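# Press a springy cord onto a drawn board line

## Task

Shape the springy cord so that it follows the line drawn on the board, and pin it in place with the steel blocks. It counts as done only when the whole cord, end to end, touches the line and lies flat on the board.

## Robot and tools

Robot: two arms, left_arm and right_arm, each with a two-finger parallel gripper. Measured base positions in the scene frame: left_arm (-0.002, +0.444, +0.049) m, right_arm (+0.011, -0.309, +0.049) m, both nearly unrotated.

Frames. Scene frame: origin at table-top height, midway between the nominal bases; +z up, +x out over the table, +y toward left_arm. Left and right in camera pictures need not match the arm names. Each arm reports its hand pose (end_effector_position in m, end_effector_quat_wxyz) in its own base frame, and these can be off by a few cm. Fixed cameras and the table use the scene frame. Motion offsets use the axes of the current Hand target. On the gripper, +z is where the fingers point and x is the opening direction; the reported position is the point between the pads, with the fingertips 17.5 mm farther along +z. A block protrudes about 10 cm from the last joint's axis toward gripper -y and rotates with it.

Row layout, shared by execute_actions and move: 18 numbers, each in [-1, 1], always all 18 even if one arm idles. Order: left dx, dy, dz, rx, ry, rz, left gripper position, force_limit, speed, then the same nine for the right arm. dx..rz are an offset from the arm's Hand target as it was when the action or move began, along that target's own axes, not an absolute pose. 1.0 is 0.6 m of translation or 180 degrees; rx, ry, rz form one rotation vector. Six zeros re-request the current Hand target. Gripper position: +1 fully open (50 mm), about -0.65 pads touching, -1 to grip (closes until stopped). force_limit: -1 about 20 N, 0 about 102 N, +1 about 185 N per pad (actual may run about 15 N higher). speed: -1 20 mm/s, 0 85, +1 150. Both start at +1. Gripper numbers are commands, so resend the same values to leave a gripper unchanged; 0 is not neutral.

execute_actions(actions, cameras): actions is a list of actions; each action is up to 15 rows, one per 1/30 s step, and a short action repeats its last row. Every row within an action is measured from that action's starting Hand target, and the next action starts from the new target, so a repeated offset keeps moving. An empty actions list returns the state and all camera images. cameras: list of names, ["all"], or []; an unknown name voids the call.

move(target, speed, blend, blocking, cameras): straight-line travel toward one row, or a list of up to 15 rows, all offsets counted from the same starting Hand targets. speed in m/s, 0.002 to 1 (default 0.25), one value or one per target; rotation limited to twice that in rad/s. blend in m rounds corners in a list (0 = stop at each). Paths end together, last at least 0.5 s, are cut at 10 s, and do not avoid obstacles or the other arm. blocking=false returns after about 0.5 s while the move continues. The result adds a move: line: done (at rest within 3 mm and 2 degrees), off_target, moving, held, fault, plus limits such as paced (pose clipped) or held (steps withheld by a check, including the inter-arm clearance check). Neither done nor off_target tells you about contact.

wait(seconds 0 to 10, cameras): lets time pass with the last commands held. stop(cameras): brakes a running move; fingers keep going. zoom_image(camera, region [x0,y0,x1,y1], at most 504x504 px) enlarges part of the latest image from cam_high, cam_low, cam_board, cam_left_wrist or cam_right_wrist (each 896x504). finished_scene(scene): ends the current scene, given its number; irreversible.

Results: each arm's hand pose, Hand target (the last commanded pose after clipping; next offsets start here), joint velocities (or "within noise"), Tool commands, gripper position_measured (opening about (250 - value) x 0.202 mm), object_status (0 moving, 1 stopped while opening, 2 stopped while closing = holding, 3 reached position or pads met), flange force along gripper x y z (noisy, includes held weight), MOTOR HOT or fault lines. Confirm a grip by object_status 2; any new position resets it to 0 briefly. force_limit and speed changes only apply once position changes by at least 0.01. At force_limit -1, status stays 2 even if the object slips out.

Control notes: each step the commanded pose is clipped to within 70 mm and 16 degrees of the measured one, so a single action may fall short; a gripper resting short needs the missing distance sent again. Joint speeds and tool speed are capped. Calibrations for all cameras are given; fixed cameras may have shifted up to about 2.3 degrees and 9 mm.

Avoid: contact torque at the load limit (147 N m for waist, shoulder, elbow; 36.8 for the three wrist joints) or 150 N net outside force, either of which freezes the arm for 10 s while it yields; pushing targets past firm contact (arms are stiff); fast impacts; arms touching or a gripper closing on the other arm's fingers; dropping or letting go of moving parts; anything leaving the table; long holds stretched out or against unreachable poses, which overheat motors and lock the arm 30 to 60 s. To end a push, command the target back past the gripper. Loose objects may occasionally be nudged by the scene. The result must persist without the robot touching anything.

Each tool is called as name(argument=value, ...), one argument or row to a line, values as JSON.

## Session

execute_actions(
  actions=[],
)

zoom_image(
  camera="cam_board",
  region=[150, 130, 450, 350],
)

zoom_image(
  camera="cam_board",
  region=[440, 180, 780, 400],
)

Scene clock: 0.00 s.
left_arm: end_effector_position=(+0.3987, +0.0332, +0.1268) position_measured=3 object_status=3 end_effector_quat_wxyz=(+0.207, -0.173, +0.724, -0.634) | right_arm: end_effector_position=(+0.5262, -0.0909, +0.2049) position_measured=3 object_status=3 end_effector_quat_wxyz=(-0.246, +0.969, -0.003, -0.031)
Joint positions: left_arm=[1.082 0.435 -0.917 1.029 -1.573 0.107] | right_arm=[-0.221 0.396 0.341 -0.473 -1.685 -1.37]
Joint velocities: within noise
Flange force (N): no reading
Hand target: left_arm +0.3987, +0.0332, +0.1268; +0.207, -0.173, +0.724, -0.634 | right_arm +0.5262, -0.0909, +0.2049; -0.246, +0.969, -0.003, -0.031
Tool commands: left_gripper/position=+1.0 left_gripper/force_limit=+1.0 left_gripper/speed=+1.0 right_gripper/position=+1.0 right_gripper/force_limit=+1.0 right_gripper/speed=+1.0
camera_calibration:
cam_left_wrist: T_world_to_cam=[[-0.854114, -0.514025, -0.0791664, 0.377799], [-0.167815, 0.41646, -0.893532, 0.179923], [0.492267, -0.749893, -0.441965, 0.0157066], [0, 0, 0, 1]] pos_world=[0.345145, 0.131045, 0.197618]
cam_right_wrist: T_world_to_cam=[[0.998847, 0.0209911, -0.0431735, -0.506485], [0.0154228, -0.991975, -0.125487, -0.0625536], [-0.0454612, 0.124676, -0.991155, 0.368756], [0, 0, 0, 1]] pos_world=[0.523629, -0.0973951, 0.335778]

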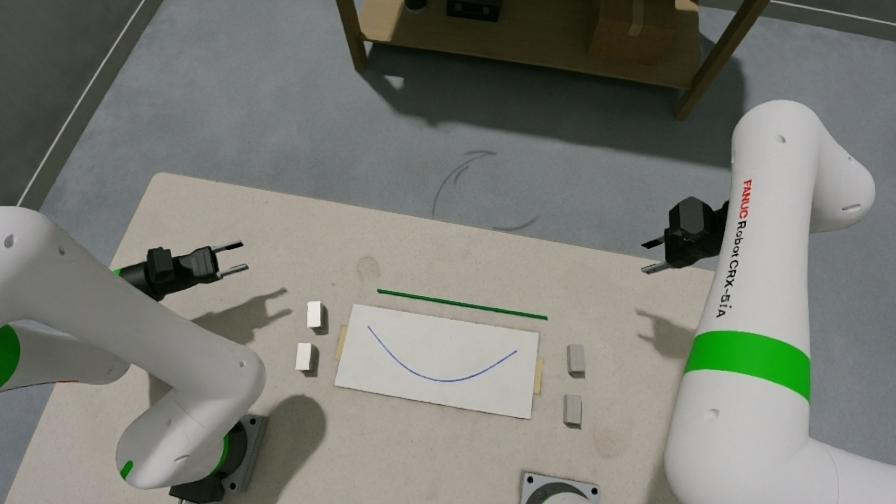

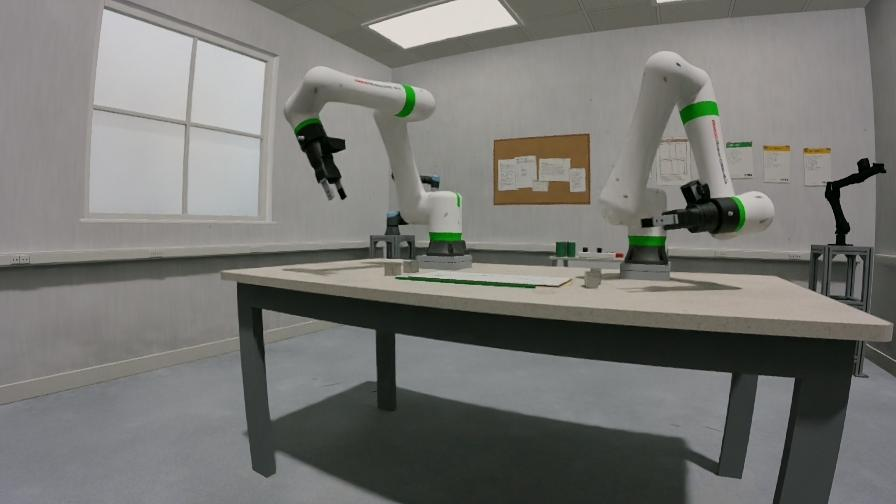

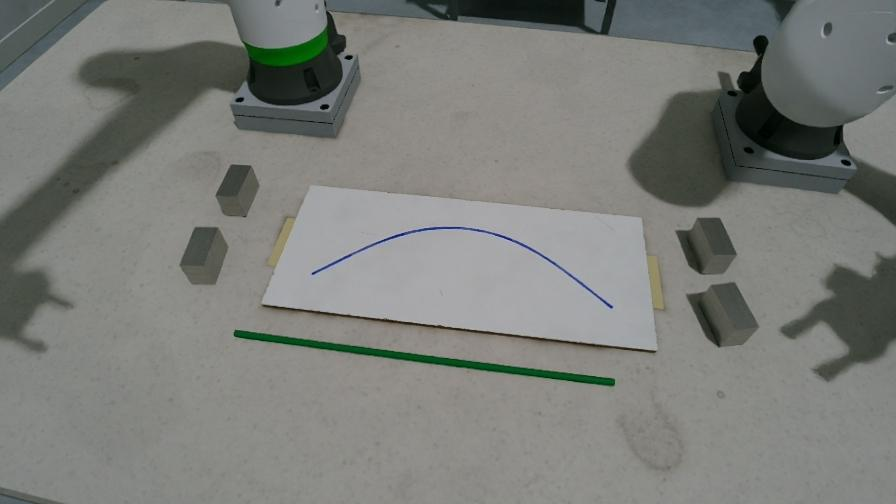

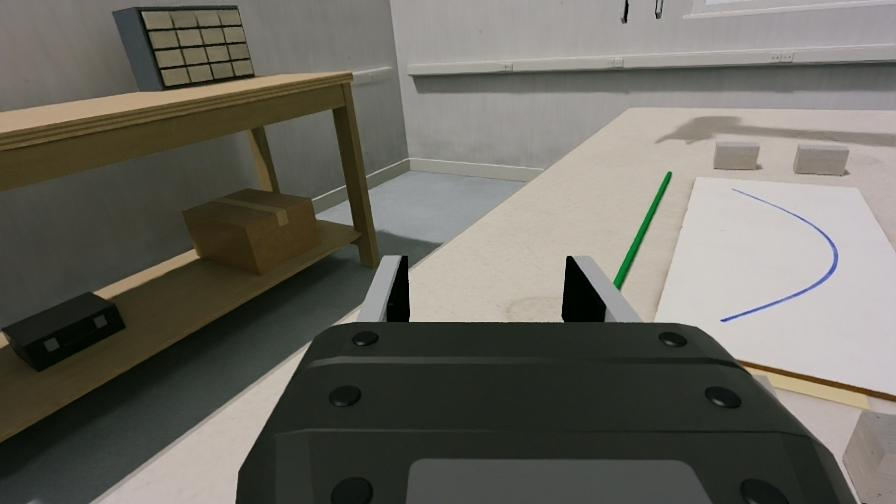

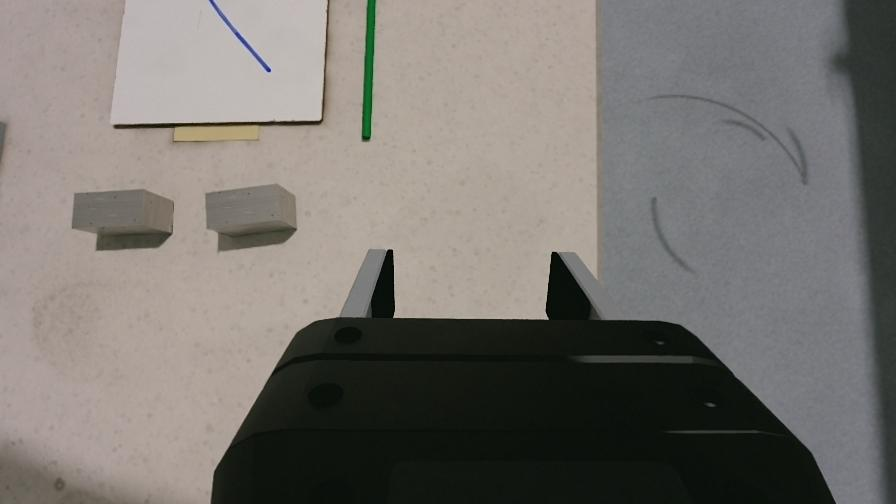

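Scaled by 1.680 from the camera's 896x504 image, which has a finer 1280x720 frame.

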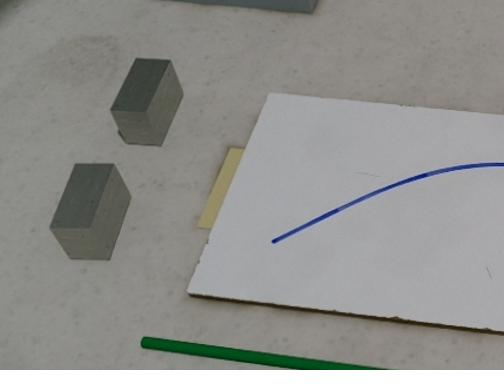

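Scaled by 1.482 from the camera's 896x504 image, which has a finer 1280x720 frame.

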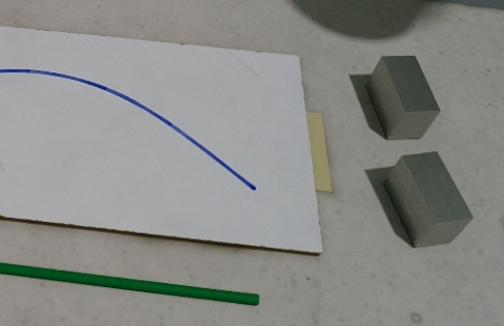

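move(
  target=[
    [0.2825,-0.0085,0.5752,-0.1782,-0.58,-0.6614,0,-1,0,-0.069,-0.13,0.194,-0.1394,-0.1095,-0.4942,0,-1,0],
    [0.2825,-0.0085,0.5752,-0.1782,-0.58,-0.6614,0,-1,0,-0.1378,-0.2592,0.3878,0.0293,0.2448,0.9635,0,-1,0],
  ],
  speed=0.45,
  cameras=["cam_left_wrist","cam_right_wrist","cam_board"],
)

Scene clock: 41.50 s.
left_arm: end_effector_position=(+0.4334, -0.3469, +0.0804) position_measured=152 object_status=3 end_effector_quat_wxyz=(+0.000, +1.000, +0.018, +0.000) | right_arm: end_effector_position=(+0.4526, +0.1046, +0.1062) position_measured=152 object_status=3 end_effector_quat_wxyz=(+0.001, +0.317, +0.948, -0.001)
Joint positions: left_arm=[-0.911 0.364 -0.05 3.141 1.156 2.518] | right_arm=[0.512 0.125 -0.285 0.003 -1.161 0.412]
Flange force (N): left_arm=[2.5 0.2 0.2] | right_arm=[-1.2 1.5 -2.8]
Hand target: left_arm +0.4334, -0.3469, +0.0804; +0.000, +1.000, +0.018, +0.000 | right_arm +0.4526, +0.1046, +0.1062; +0.001, +0.317, +0.948, -0.001 (not the last commanded pose)
Off the commanded pose: left_arm 0.000 m, 0 deg | right_arm 0.061 m, 38 deg.
move: held (right_arm; a check stopped the path); path passed 1 of 2 targets; limits=paced,held
pose unreachable (right arm): on one or more control steps of this call, first in action 0 (counted from 0), this arm could not follow its commanded pose, so it was not sent that pose on those steps. It may still have moved: this result reports where it is.
cause: moving toward the commanded pose would bring a part of the arm too close to another arm (a part of this arm just beyond joint 4 (forearm roll) and a part of the left arm just beyond its joint 4 (forearm roll), along the way the arms are being sent, or toward where that arm still pushes).
camera_calibration:
cam_left_wrist: T_world_to_cam=[[0.999292, 0.0376073, 0.00057846, -0.409993], [0.0351361, -0.938897, 0.342401, -0.354887], [0.0134199, -0.342138, -0.939554, 0.08208], [0, 0, 0, 1]] pos_world=[0.421071, -0.2897, 0.198869]
cam_right_wrist: T_world_to_cam=[[-0.809726, 0.586744, 0.00868379, 0.312546], [0.549251, 0.752608, 0.363187, -0.355814], [0.206562, 0.298851, -0.931676, 0.104611], [0, 0, 0, 1]] pos_world=[0.426899, 0.0531404, 0.223977]
Images, in order (width x height): cam_board 896x504, cam_left_wrist 896x504, cam_right_wrist 896x504.

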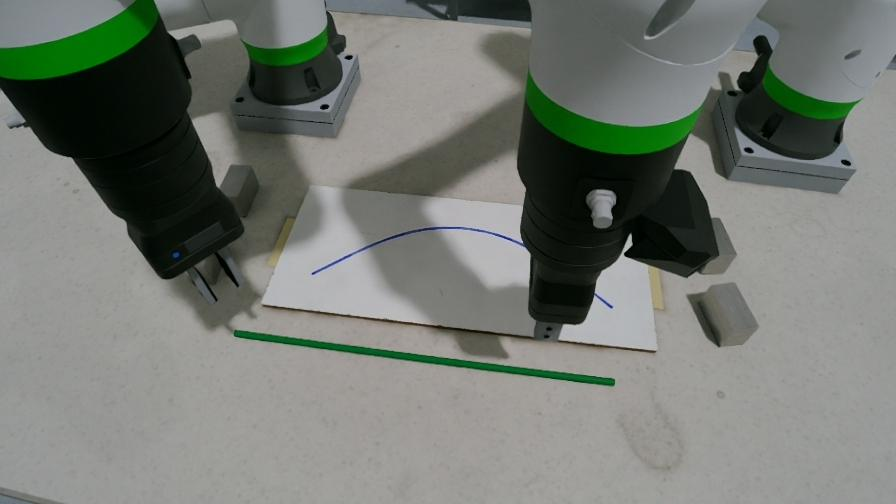

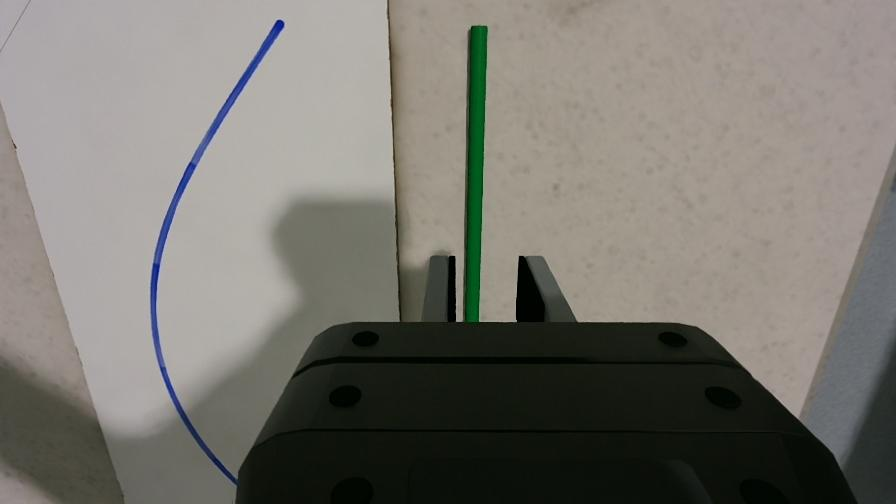

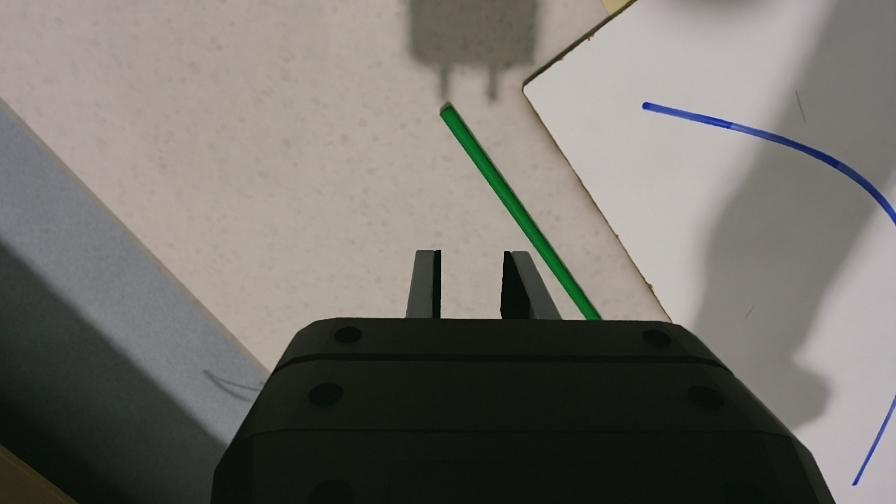

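move(
  target=[0.1694,-0.5808,-0.2218,0.1782,0.58,0.6614,0,-1,0,0,0,0,0,0,0,0,-1,0],
  speed=0.45,
)

Scene clock: 67.17 s.
left_arm: end_effector_position=(+0.5225, +0.0050, +0.2135) position_measured=152 object_status=3 end_effector_quat_wxyz=(+0.207, -0.173, +0.724, -0.634) | right_arm: end_effector_position=(+0.4526, +0.1046, +0.1062) position_measured=152 object_status=3 end_effector_quat_wxyz=(+0.001, +0.317, +0.948, -0.001)
Joint positions: left_arm=[0.7 0.344 -0.75 1.388 -1.542 0.39] | right_arm=[0.512 0.125 -0.285 0.003 -1.161 0.412]
Flange force (N): left_arm=[0.1 0.2 -2.0] | right_arm=[-0.7 1.9 -2.7]
Hand target: left_arm +0.5225, +0.0050, +0.2135; +0.207, -0.173, +0.724, -0.634 | right_arm +0.4526, +0.1046, +0.1062; +0.001, +0.317, +0.948, -0.001
Off the commanded pose: left_arm 0.000 m, 0 deg | right_arm 0.000 m, 0 deg.
move: done; limits=paced

move(
  target=[0.2723,0.0677,0.15,-0.4628,0.038,0,0,-1,0,0.077,0.0487,0.0437,0,0,-0.209,0,-1,0],
  speed=0.45,
)

Scene clock: 79.30 s.
left_arm: end_effector_position=(+0.4303, -0.1497, +0.1502) position_measured=152 object_status=3 end_effector_quat_wxyz=(+0.000, -0.232, +0.973, -0.001) | right_arm: end_effector_position=(+0.4333, +0.1557, +0.0798) position_measured=152 object_status=3 end_effector_quat_wxyz=(+0.000, -0.006, +1.000, -0.001)
Joint positions: left_arm=[-0.044 0.064 -0.243 0.002 -1.263 2.083] | right_arm=[0.633 0.145 -0.331 0.003 -1.096 0.948]
Flange force (N): left_arm=[-0.6 1.2 -0.6] | right_arm=[-1.7 1.2 -2.3]
Hand target: left_arm +0.4303, -0.1497, +0.1502; +0.000, -0.232, +0.973, -0.001 | right_arm +0.4333, +0.1557, +0.0798; +0.000, -0.006, +1.000, -0.001
Off the commanded pose: left_arm 0.000 m, 0 deg | right_arm 0.000 m, 0 deg.
move: done

move(
  target=[
    [0.07,-0.15,0.06,0,0,0.569,0,-1,0,0,0,0,0,0,0,0,-1,0],
    [0.1397,-0.2987,0.117,0,0,-0.862,0,-1,0,0,0,0,0,0,0,0,-1,0],
  ],
  speed=0.5,
  blend=0.03,
  cameras=["cam_left_wrist","cam_right_wrist"],
)

Scene clock: 89.73 s.
left_arm: end_effector_position=(+0.4366, -0.3477, +0.0805) position_measured=152 object_status=3 end_effector_quat_wxyz=(+0.001, +1.000, +0.018, +0.000) | right_arm: end_effector_position=(+0.4333, +0.1557, +0.0798) position_measured=152 object_status=3 end_effector_quat_wxyz=(+0.000, -0.006, +1.000, -0.001)
Joint positions: left_arm=[-0.436 0.37 -0.043 0.002 -1.156 -1.1] | right_arm=[0.633 0.145 -0.331 0.003 -1.096 0.948]
Flange force (N): left_arm=[2.1 0.5 0.2] | right_arm=[-1.9 1.2 -2.5]
Hand target: left_arm +0.4366, -0.3477, +0.0804; +0.001, +1.000, +0.018, +0.000 | right_arm +0.4333, +0.1557, +0.0798; +0.000, -0.006, +1.000, -0.001
Off the commanded pose: left_arm 0.000 m, 0 deg | right_arm 0.000 m, 0 deg.
move: done
camera_calibration:
cam_left_wrist: T_world_to_cam=[[0.999314, 0.0370245, 0.00123442, -0.413379], [0.0343317, -0.938124, 0.344593, -0.355304], [0.0139164, -0.344314, -0.938751, 0.0807787], [0, 0, 0, 1]] pos_world=[0.424169, -0.290201, 0.198777]
cam_right_wrist: T_world_to_cam=[[-0.999516, -0.0294942, 0.00985135, 0.445195], [-0.0239246, 0.931769, 0.362263, -0.153538], [-0.0198638, 0.361852, -0.932024, 0.157117], [0, 0, 0, 1]] pos_world=[0.444427, 0.09934, 0.197672]
Images, in order (width x height): cam_left_wrist 896x504, cam_right_wrist 896x504.

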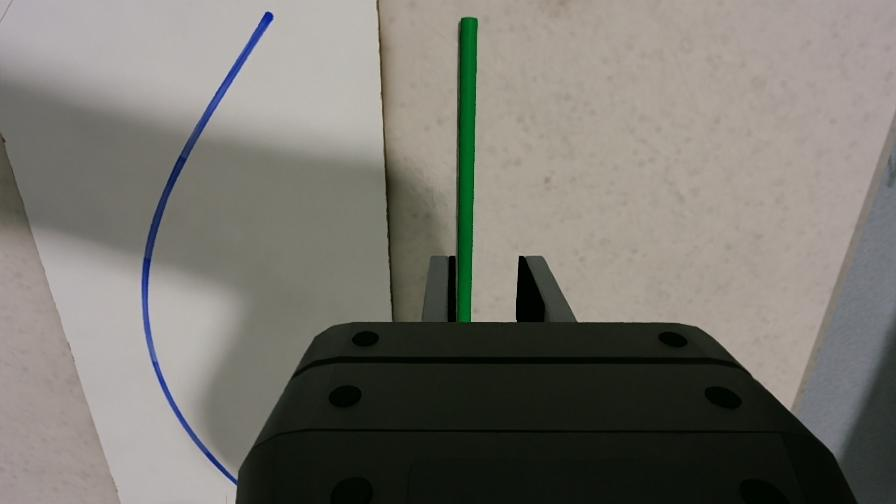

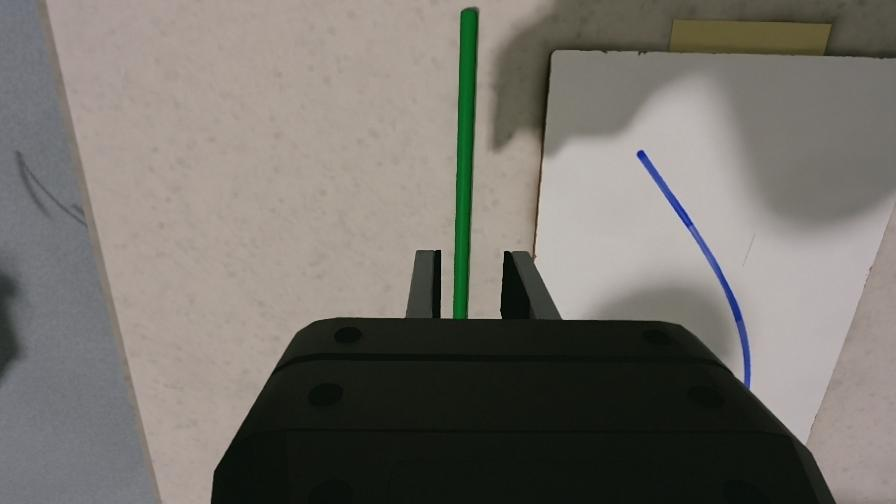

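move(
  target=[
    [-0.0033,0,0.165,0,0,0,0,-1,0,0,0,0.165,0,0,0,0,-1,0],
    [-0.0033,0,0.1798,0,0,0,0,-1,0,0,0,0.1805,0,0,0,0,-1,0],
    [-0.0033,0,0.1798,0,0,0,-1,-1,-0.6,0,0,0.1805,0,0,0,-1,-1,-0.6],
    [-0.0033,0,0.125,0,0,0,-1,-1,-0.6,0,0,0.125,0,0,0,-1,-1,-0.6],
    [-0.3375,-0.0663,0.125,0,0,0.0022,-1,-1,-0.6,0.3372,0.0663,0.125,0,0,0.0022,-1,-1,-0.6],
    [-0.3375,-0.0663,0.165,0,0,0.0022,-1,-1,-0.6,0.3372,0.0663,0.165,0,0,0.0022,-1,-1,-0.6],
  ],
  speed=[0.18,0.04,0.1,0.15,0.25,0.1],
  blend=[0.003,0,0,0.01,0.01,0],
  cameras=["cam_board","cam_left_wrist","cam_right_wrist"],
)

Scene clock: 144.67 s.
left_arm: end_effector_position=(+0.2329, -0.3153, -0.0188) position_measured=213 object_status=2 end_effector_quat_wxyz=(+0.001, +1.000, +0.014, +0.000) | right_arm: end_effector_position=(+0.2306, +0.1930, -0.0194) position_measured=213 object_status=2 end_effector_quat_wxyz=(+0.000, -0.002, +1.000, -0.001)
Joint positions: left_arm=[-0.595 0.138 -0.62 0.002 -0.811 -0.948] | right_arm=[1.146 -0.094 -0.861 0.002 -0.806 0.427]
Flange force (N): left_arm=[2.2 -2.8 1.1] | right_arm=[-1.5 0.8 -1.6]
Hand target: left_arm +0.2329, -0.3153, -0.0188; +0.001, +1.000, +0.014, +0.000 | right_arm +0.2306, +0.1930, -0.0194; +0.000, -0.002, +1.000, -0.001
Off the commanded pose: left_arm 0.000 m, 0 deg | right_arm 0.000 m, 0 deg.
move: done
camera_calibration:
cam_left_wrist: T_world_to_cam=[[0.999543, 0.0301922, 0.00115755, -0.213081], [0.0279452, -0.938364, 0.344518, -0.282295], [0.011488, -0.344329, -0.938779, 0.00220936], [0, 0, 0, 1]] pos_world=[0.220847, -0.257701, 0.0995765]
cam_right_wrist: T_world_to_cam=[[-0.999695, -0.0226607, 0.0098373, 0.243507], [-0.0175598, 0.931919, 0.362241, -0.158765], [-0.0173762, 0.361958, -0.932033, 0.0465183], [0, 0, 0, 1]] pos_world=[0.241453, 0.136636, 0.0984722]
Images, in order (width x height): cam_board 896x504, cam_left_wrist 896x504, cam_right_wrist 896x504.

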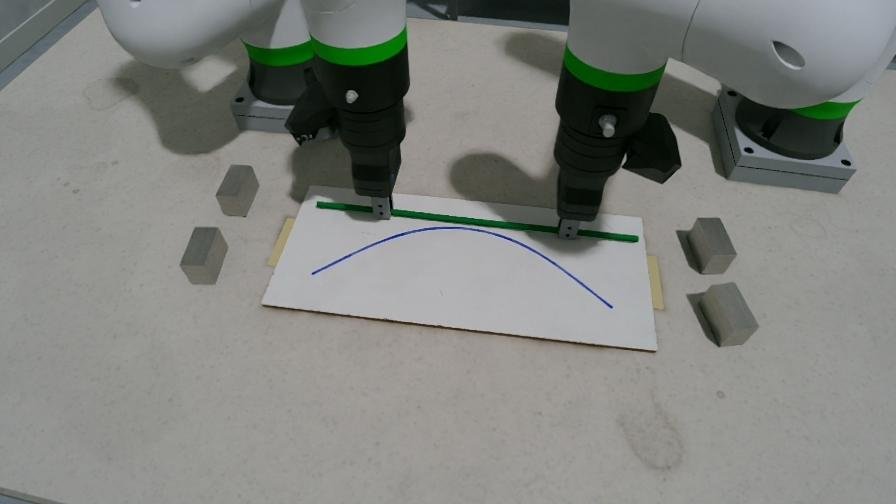

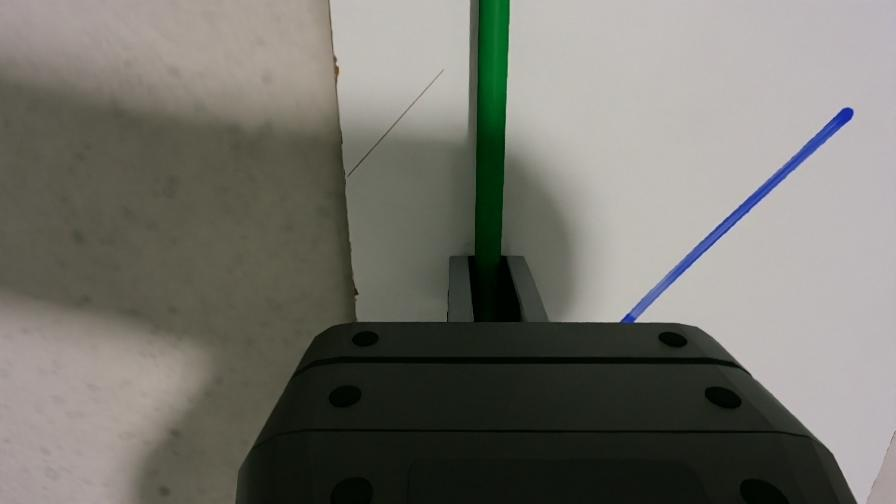

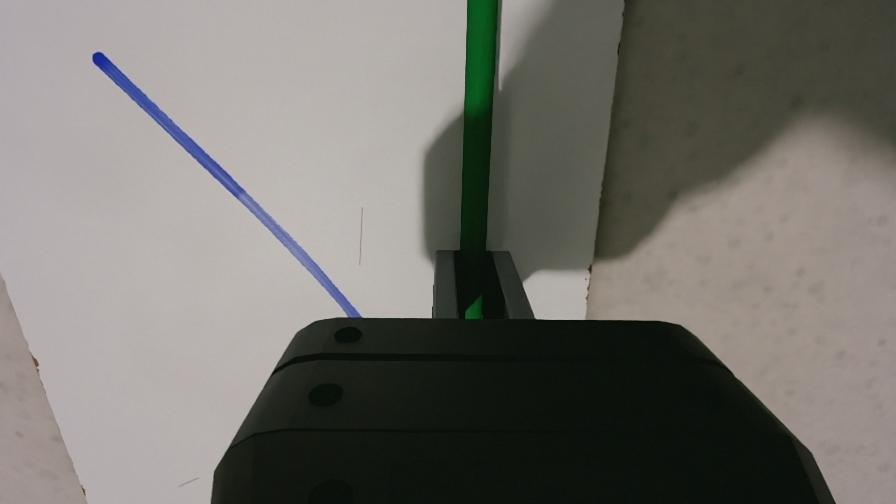

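move(
  target=[
    [0,0,0.0045,0,0,0,-1,-1,-0.6,0,0,0.0045,0,0,0,-1,-1,-0.6],
    [0,0,0.0045,0,0,0,-0.2,-1,-0.6,0,0,0.0045,0,0,0,-0.2,-1,-0.6],
    [0,0,-0.1147,0,0,0,1,-1,0,0,0,-0.1157,0,0,0,1,-1,0],
    [0.1807,-0.3142,-0.1147,0,0,-0.58,1,-1,0,-0.1937,-0.337,-0.1157,0,0,0.4617,1,-1,0],
  ],
  speed=[0.03,0.1,0.15,0.5],
  cameras=["cam_board","cam_left_wrist","cam_right_wrist"],
)

Scene clock: 156.43 s.
left_arm: end_effector_position=(+0.3359, -0.1236, +0.0496) position_measured=3 object_status=3 end_effector_quat_wxyz=(+0.001, +0.602, +0.799, -0.001) | right_arm: end_effector_position=(+0.3476, -0.0086, +0.0505) position_measured=3 object_status=3 end_effector_quat_wxyz=(+0.001, +0.662, +0.750, +0.000)
Joint positions: left_arm=[0.021 -0.075 -0.639 0.003 -1.005 0.257] | right_arm=[0.361 -0.104 -0.663 0.003 -1.012 -0.238]
Flange force (N): left_arm=[1.7 2.1 0.3] | right_arm=[-0.4 2.2 -2.5]
Hand target: left_arm +0.3358, -0.1236, +0.0496; +0.001, +0.602, +0.799, -0.001 | right_arm +0.3476, -0.0086, +0.0505; +0.001, +0.662, +0.750, -0.001
Off the commanded pose: left_arm 0.000 m, 0 deg | right_arm 0.000 m, 0 deg.
move: done
camera_calibration:
cam_left_wrist: T_world_to_cam=[[-0.277891, 0.96061, -0.00215853, 0.222246], [0.90226, 0.26178, 0.342635, -0.27411], [0.329704, 0.0932675, -0.939466, 0.0785242], [0, 0, 0, 1]] pos_world=[0.283189, -0.149059, 0.16817]
cam_right_wrist: T_world_to_cam=[[-0.14256, 0.98975, 0.00845588, 0.0660185], [0.921956, 0.129677, 0.364941, -0.32778], [0.360104, 0.0598218, -0.930992, 0.0528702], [0, 0, 0, 1]] pos_world=[0.292572, -0.025999, 0.168284]
Images, in order (width x height): cam_board 896x504, cam_left_wrist 896x504, cam_right_wrist 896x504.

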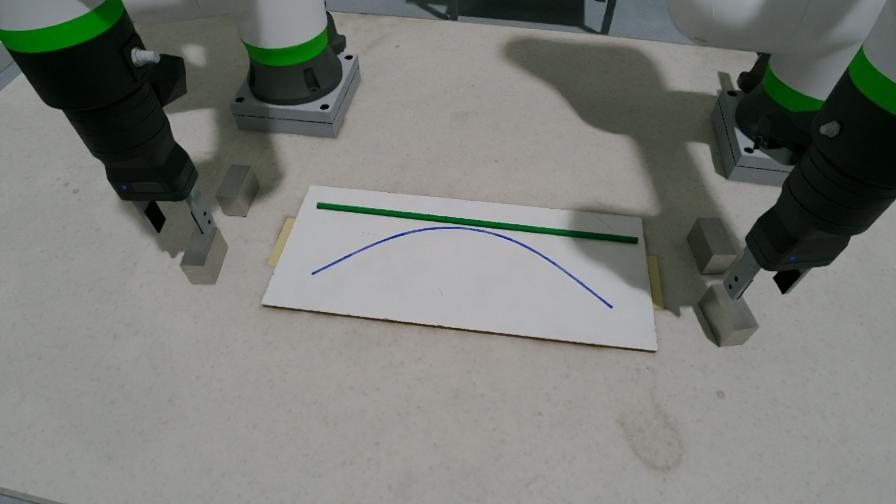

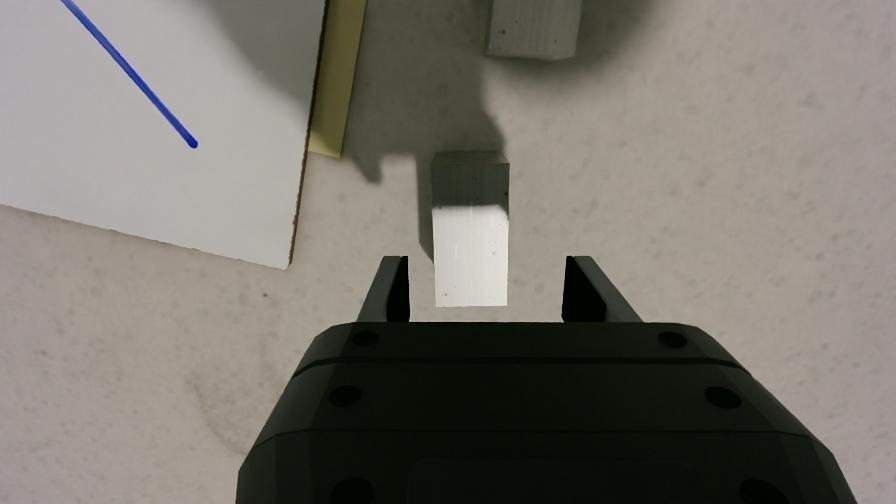

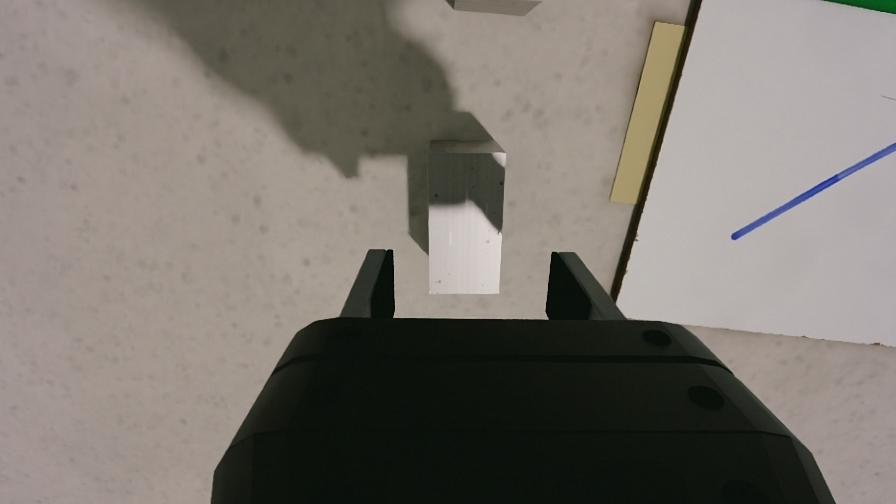

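move(
  target=[
    [-0.0035,0.0037,0.1177,0,0,0,1,-0.8,0,-0.0035,0.002,0.1192,0,0,0,1,-0.8,0],
    [-0.0035,0.0037,0.1177,0,0,0,-1,-0.8,-0.6,-0.0035,0.002,0.1192,0,0,0,-1,-0.8,-0.6],
    [-0.0035,0.0037,0.039,0,0,0,-1,-0.8,-0.6,-0.0035,0.002,0.041,0,0,0,-1,-0.8,-0.6],
    [-0.0035,0.0037,0.039,0,0,0,-1,-0.8,-0.6,0.4747,-0.047,0.041,0,0,-0.053,-1,-0.8,-0.6],
    [-0.0035,0.0037,0.039,0,0,0,-1,-0.8,-0.6,0.4747,-0.047,0.105,0,0,-0.053,-1,-0.8,-0.6],
  ],
  speed=[0.12,0.1,0.15,0.3,0.15],
  blend=[0,0,0.01,0.01,0],
  cameras=["cam_right_wrist"],
)

zoom_image(
  camera="cam_right_wrist",
  region=[340, 80, 640, 280],
)

Scene clock: 170.10 s.
left_arm: end_effector_position=(+0.3386, -0.1251, +0.0262) position_measured=103 object_status=2 end_effector_quat_wxyz=(+0.001, +0.602, +0.799, -0.001) | right_arm: end_effector_position=(+0.2843, +0.2704, -0.0131) position_measured=103 object_status=2 end_effector_quat_wxyz=(+0.001, +0.597, +0.802, -0.001)
Joint positions: left_arm=[0.017 -0.026 -0.659 0.003 -0.937 0.261] | right_arm=[1.1 0.13 -0.612 0.002 -0.831 -0.81]
Flange force (N): left_arm=[1.0 2.1 5.5] | right_arm=[1.3 2.0 3.4]
Hand target: left_arm +0.3386, -0.1251, +0.0262; +0.001, +0.602, +0.799, -0.001 | right_arm +0.2843, +0.2704, -0.0131; +0.001, +0.597, +0.802, -0.001
Off the commanded pose: left_arm 0.000 m, 0 deg | right_arm 0.000 m, 0 deg.
move: done
camera_calibration:
cam_right_wrist: T_world_to_cam=[[-0.304734, 0.952401, 0.00836242, -0.162399], [0.887835, 0.280874, 0.364498, -0.313499], [0.3448, 0.118499, -0.931167, -0.011862], [0, 0, 0, 1]] pos_world=[0.232937, 0.244128, 0.104582]
Images, in order (width x height): cam_right_wrist 896x504.

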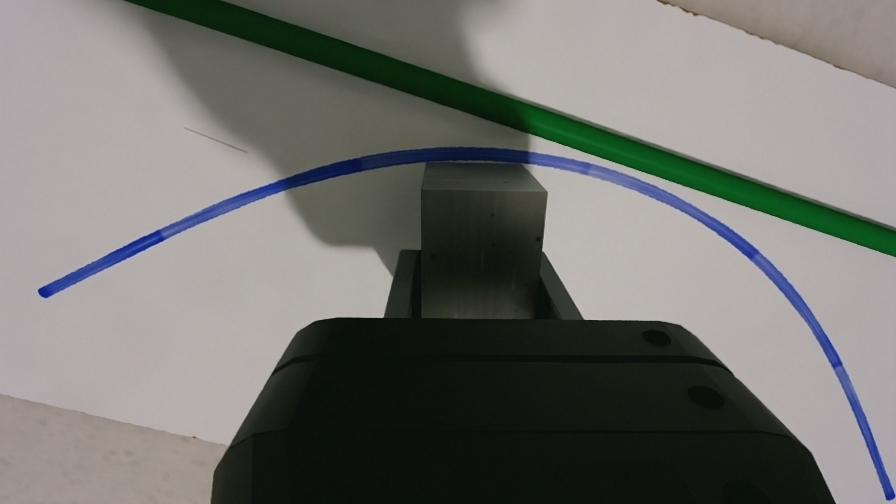

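Scaled by 1.680 from the camera's 896x504 image, which has a finer 1280x720 frame.

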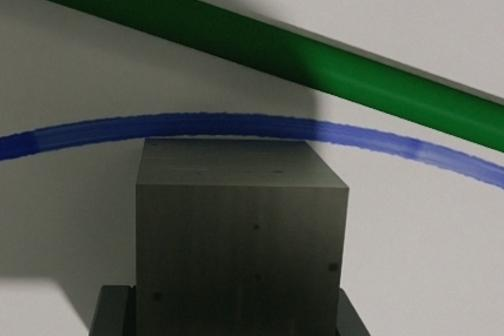

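move(
  target=[
    [0,0,0,0,0,0,-1,-0.8,-0.6,0,0.0038,0,0,0,0,-1,-0.8,-0.6],
    [0,0,0,0,0,0,-1,-0.8,-0.6,0,0.0038,0.0043,0,0,0,-1,-0.8,-0.6],
    [0,0,0,0,0,0,-1,-0.8,-0.6,0,0.0038,0.0043,0,0,0,0.42,-0.8,-0.6],
    [0,0,0,0,0,0,-1,-0.8,-0.6,0,0.0038,-0.106,0,0,0,0.42,-0.8,-0.6],
    [-0.4518,-0.2192,0,0,0,0.126,-1,-0.8,-0.6,-0.4243,-0.2125,-0.106,0,0,0.053,0.42,-0.8,-0.6],
    [-0.4518,-0.2192,0.062,0,0,0.126,-1,-0.8,-0.6,-0.4243,-0.2125,-0.106,0,0,0.053,1,-0.8,-0.6],
  ],
  speed=[0.03,0.03,0.1,0.2,0.35,0.15],
  cameras=["cam_left_wrist","cam_right_wrist"],
)

zoom_image(
  camera="cam_left_wrist",
  region=[240, 80, 680, 320],
)

Scene clock: 183.13 s.
left_arm: end_effector_position=(+0.2870, -0.4220, -0.0103) position_measured=103 object_status=2 end_effector_quat_wxyz=(+0.001, +0.747, +0.665, +0.000) | right_arm: end_effector_position=(+0.2351, -0.0099, +0.0510) position_measured=3 object_status=0 end_effector_quat_wxyz=(+0.001, +0.662, +0.750, -0.001)
Joint positions: left_arm=[-0.715 0.379 -0.276 0.001 -0.914 0.598] | right_arm=[0.547 -0.494 -0.928 0.003 -1.137 -0.423]
Flange force (N): left_arm=[0.2 2.2 5.7] | right_arm=[0.3 1.8 -2.5]
Hand target: left_arm +0.2870, -0.4220, -0.0103; +0.001, +0.747, +0.665, +0.000 | right_arm +0.2351, -0.0099, +0.0510; +0.001, +0.662, +0.750, -0.001
Off the commanded pose: left_arm 0.000 m, 0 deg | right_arm 0.000 m, 0 deg.
move: done
camera_calibration:
cam_left_wrist: T_world_to_cam=[[0.11407, 0.993471, -0.00182418, 0.396574], [0.933115, -0.106509, 0.34344, -0.295599], [0.341004, -0.0408784, -0.939173, 0.00620643], [0, 0, 0, 1]] pos_world=[0.228474, -0.425215, 0.108073]
cam_right_wrist: T_world_to_cam=[[-0.142473, 0.989762, 0.00850328, 0.0512543], [0.922016, 0.129587, 0.364821, -0.224159], [0.359984, 0.0598172, -0.931039, 0.0939179], [0, 0, 0, 1]] pos_world=[0.180172, -0.0272994, 0.168783]
Images, in order (width x height): cam_left_wrist 896x504, cam_right_wrist 896x504.

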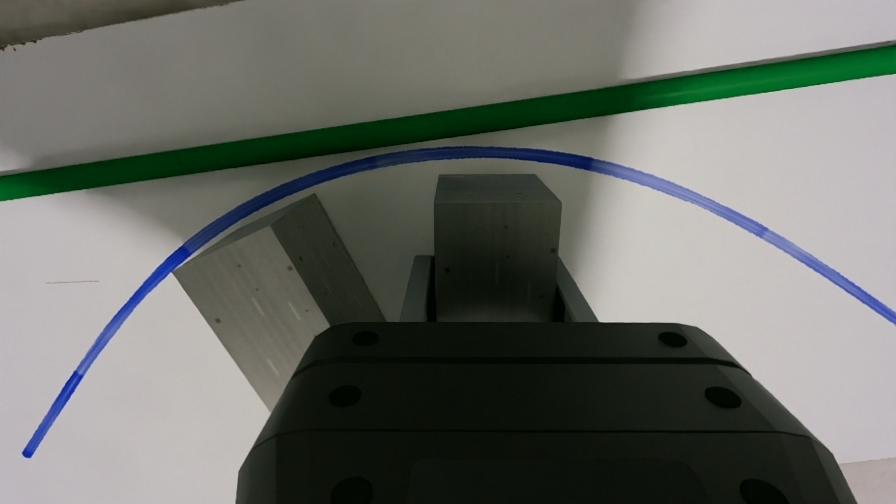

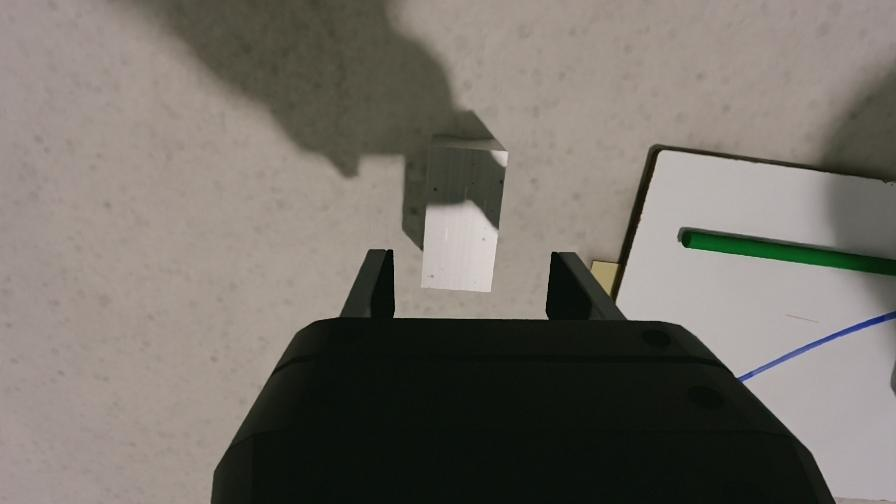

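Scaled by 1.145 from the camera's 896x504 image, which has a finer 1280x720 frame.

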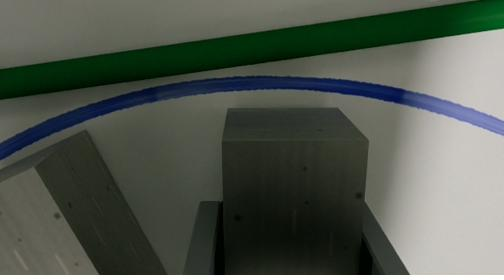

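move(
  target=[
    [0,-0.0022,0.0074,0,0,0,-1,-0.8,-0.6,-0.0058,0,0.12,0,0,0.016,1,-0.8,0],
    [0,-0.0022,0.0074,0,0,0,0.42,-0.8,-0.6,-0.0058,0,0.12,0,0,0.016,-1,-0.8,-0.6],
    [0,-0.0022,-0.1005,0,0,0,0.42,-0.8,-0.6,-0.0058,0,0.044,0,0,0.016,-1,-0.8,-0.6],
    [0.4702,-0.141,-0.1005,0,0,-0.082,1,-0.8,-0.6,-0.0058,0,0.044,0,0,0.016,-1,-0.8,-0.6],
  ],
  speed=[0.07,0.02,0.15,0.35],
  cameras=["cam_board","cam_left_wrist","cam_right_wrist"],
)

Scene clock: 197.73 s.
left_arm: end_effector_position=(+0.2356, -0.1318, +0.0493) position_measured=3 object_status=0 end_effector_quat_wxyz=(+0.001, +0.655, +0.755, -0.001) | right_arm: end_effector_position=(+0.2356, -0.0134, +0.0246) position_measured=103 object_status=2 end_effector_quat_wxyz=(+0.001, +0.680, +0.733, +0.000)
Joint positions: left_arm=[-0.005 -0.352 -0.853 0.003 -1.069 0.145] | right_arm=[0.53 -0.441 -0.97 0.003 -1.042 -0.457]
Flange force (N): left_arm=[3.4 1.3 0.1] | right_arm=[0.4 2.1 2.7]
Hand target: left_arm +0.2356, -0.1318, +0.0493; +0.001, +0.655, +0.755, -0.001 | right_arm +0.2356, -0.0134, +0.0246; +0.001, +0.680, +0.733, +0.000
Off the commanded pose: left_arm 0.000 m, 0 deg | right_arm 0.000 m, 0 deg.
move: done
camera_calibration:
cam_left_wrist: T_world_to_cam=[[-0.142789, 0.989751, -0.00214094, 0.174414], [0.929636, 0.134858, 0.342914, -0.204628], [0.339688, 0.046974, -0.939364, 0.103504], [0, 0, 0, 1]] pos_world=[0.179975, -0.149892, 0.167771]
cam_right_wrist: T_world_to_cam=[[-0.0926066, 0.995666, 0.00849927, 0.0434039], [0.927301, 0.0831325, 0.364968, -0.216324], [0.36268, 0.0416798, -0.930981, 0.0685315], [0, 0, 0, 1]] pos_world=[0.179762, -0.0280886, 0.142384]
Images, in order (width x height): cam_board 896x504, cam_left_wrist 896x504, cam_right_wrist 896x504.

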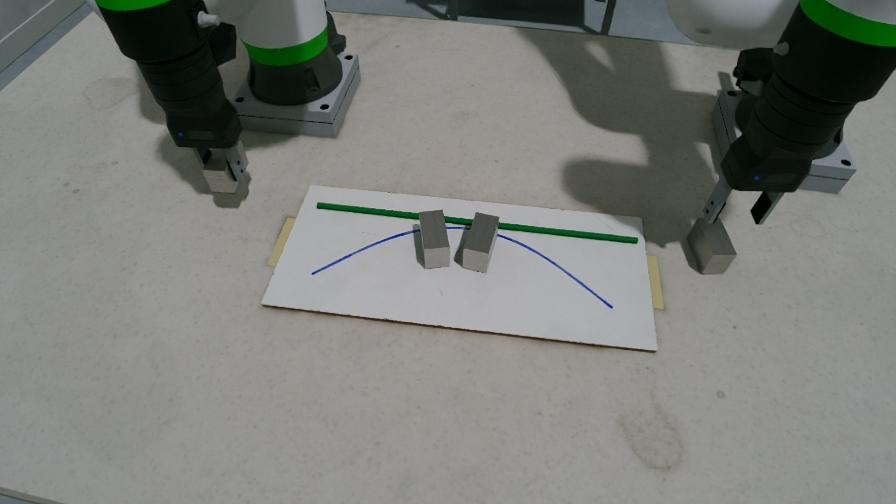

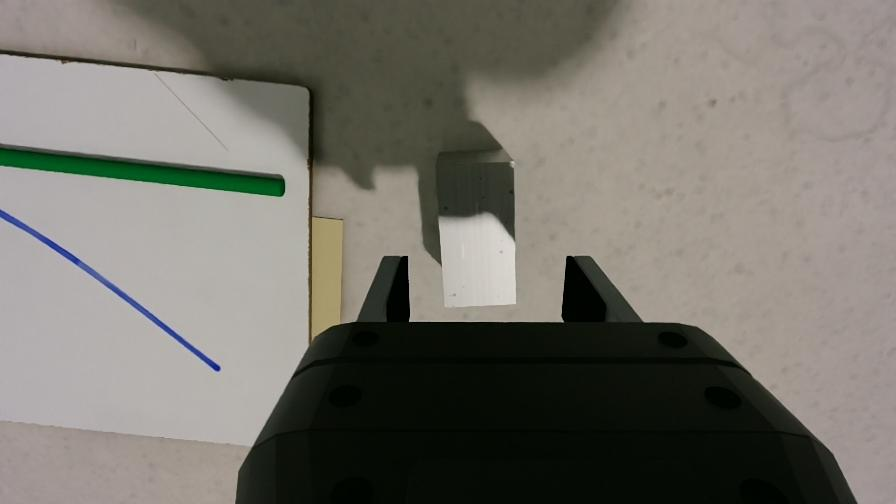

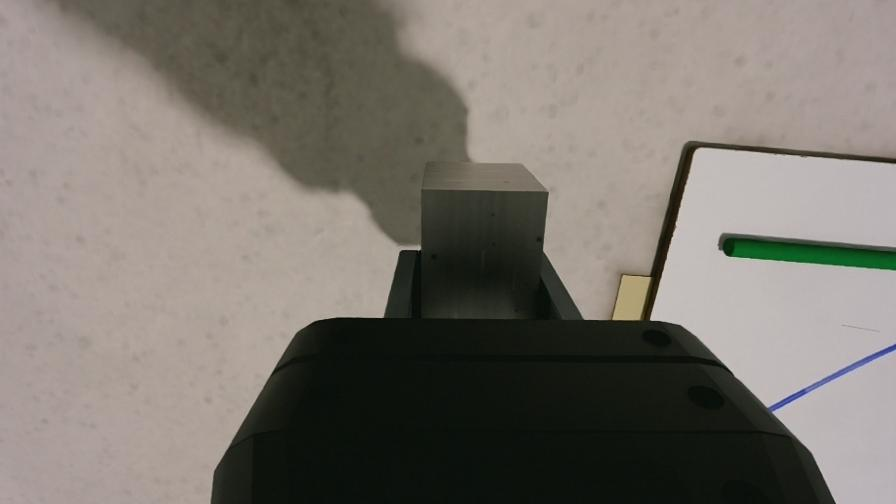

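move(
  target=[
    [0,0.0037,0.1172,0,0,-0.014,1,-0.8,0,0,0,0,0,0,0,-1,-0.8,-0.6],
    [0,0.0037,0.1172,0,0,-0.014,-1,-0.8,-0.6,0,0,0,0,0,0,-1,-0.8,-0.6],
    [0,0.0037,0.0413,0,0,-0.014,-1,-0.8,-0.6,0,0,0,0,0,0,-1,-0.8,-0.6],
    [-0.08,-0.05,0.0413,0,0,0.517,-1,-0.8,-0.6,0.12,-0.03,0,0,0,0.45,-1,-0.8,-0.6],
    [-0.1695,-0.1108,0.0413,0,0,-0.964,-1,-0.8,-0.6,0.2498,-0.0673,0,0,0,0.911,-1,-0.8,-0.6],
  ],
  speed=[0.12,0.1,0.15,0.6,0.6],
  blend=[0,0,0.01,0.03,0],
  cameras=["cam_left_wrist","cam_right_wrist"],
)

Scene clock: 216.50 s.
left_arm: end_effector_position=(+0.1842, -0.2420, +0.0247) position_measured=103 object_status=2 end_effector_quat_wxyz=(+0.001, +0.717, -0.697, +0.001) | right_arm: end_effector_position=(+0.1850, +0.1328, +0.0242) position_measured=103 object_status=2 end_effector_quat_wxyz=(+0.004, +0.825, -0.565, -0.017)
Joint positions: left_arm=[-0.477 -0.188 -0.805 0.002 -0.952 -2.638] | right_arm=[1.173 -0.447 -0.962 -0.04 -1.058 -3.924]
Flange force (N): left_arm=[-1.8 -2.2 5.7] | right_arm=[-0.9 -1.5 2.6]
Hand target: left_arm +0.1842, -0.2420, +0.0247; +0.001, +0.717, -0.697, +0.001 | right_arm +0.1842, +0.1331, +0.0243; +0.001, +0.820, -0.572, +0.001
Off the commanded pose: left_arm 0.000 m, 0 deg | right_arm 0.001 m, 2 deg.
joint sent to its limit (right arm) — joint 6 (wrist roll), lower limit. The joint targets still meet the commanded pose.
move: done
camera_calibration:
cam_left_wrist: T_world_to_cam=[[0.0301556, -0.999542, 0.00264592, -0.2373], [-0.93946, -0.0274388, 0.341558, 0.171581], [-0.341329, -0.0127856, -0.939857, 0.214015], [0, 0, 0, 1]] pos_world=[0.241399, -0.229747, 0.143166]
cam_right_wrist: T_world_to_cam=[[0.378987, -0.925314, -0.012783, 0.0614666], [-0.85107, -0.353936, 0.387825, 0.205077], [-0.363384, -0.136102, -0.921644, 0.238093], [0, 0, 0, 1]] pos_world=[0.237759, 0.161865, 0.140689]
Images, in order (width x height): cam_left_wrist 896x504, cam_right_wrist 896x504.

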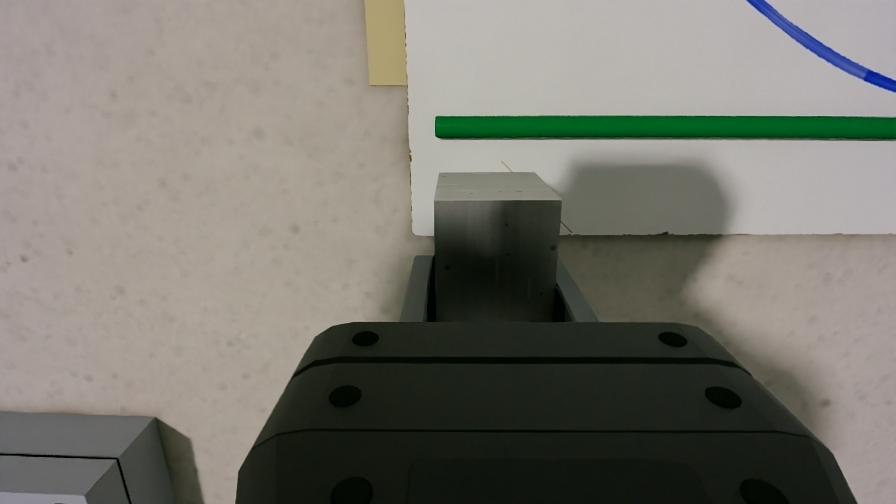

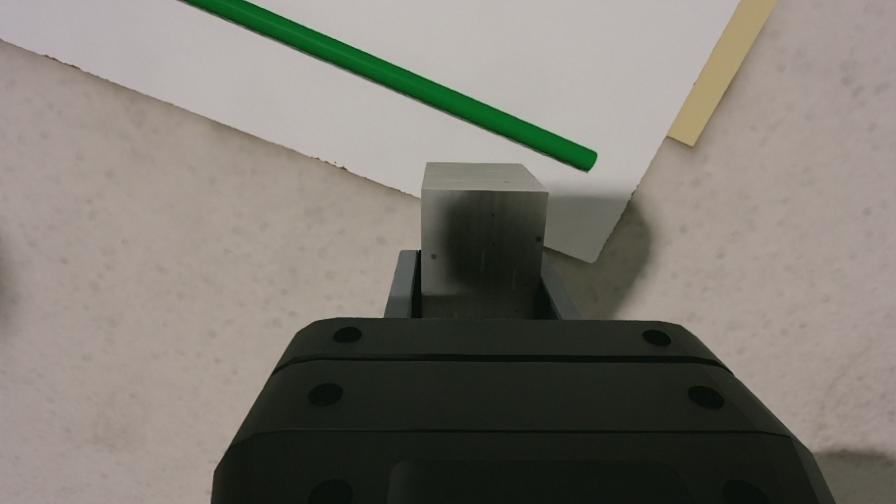

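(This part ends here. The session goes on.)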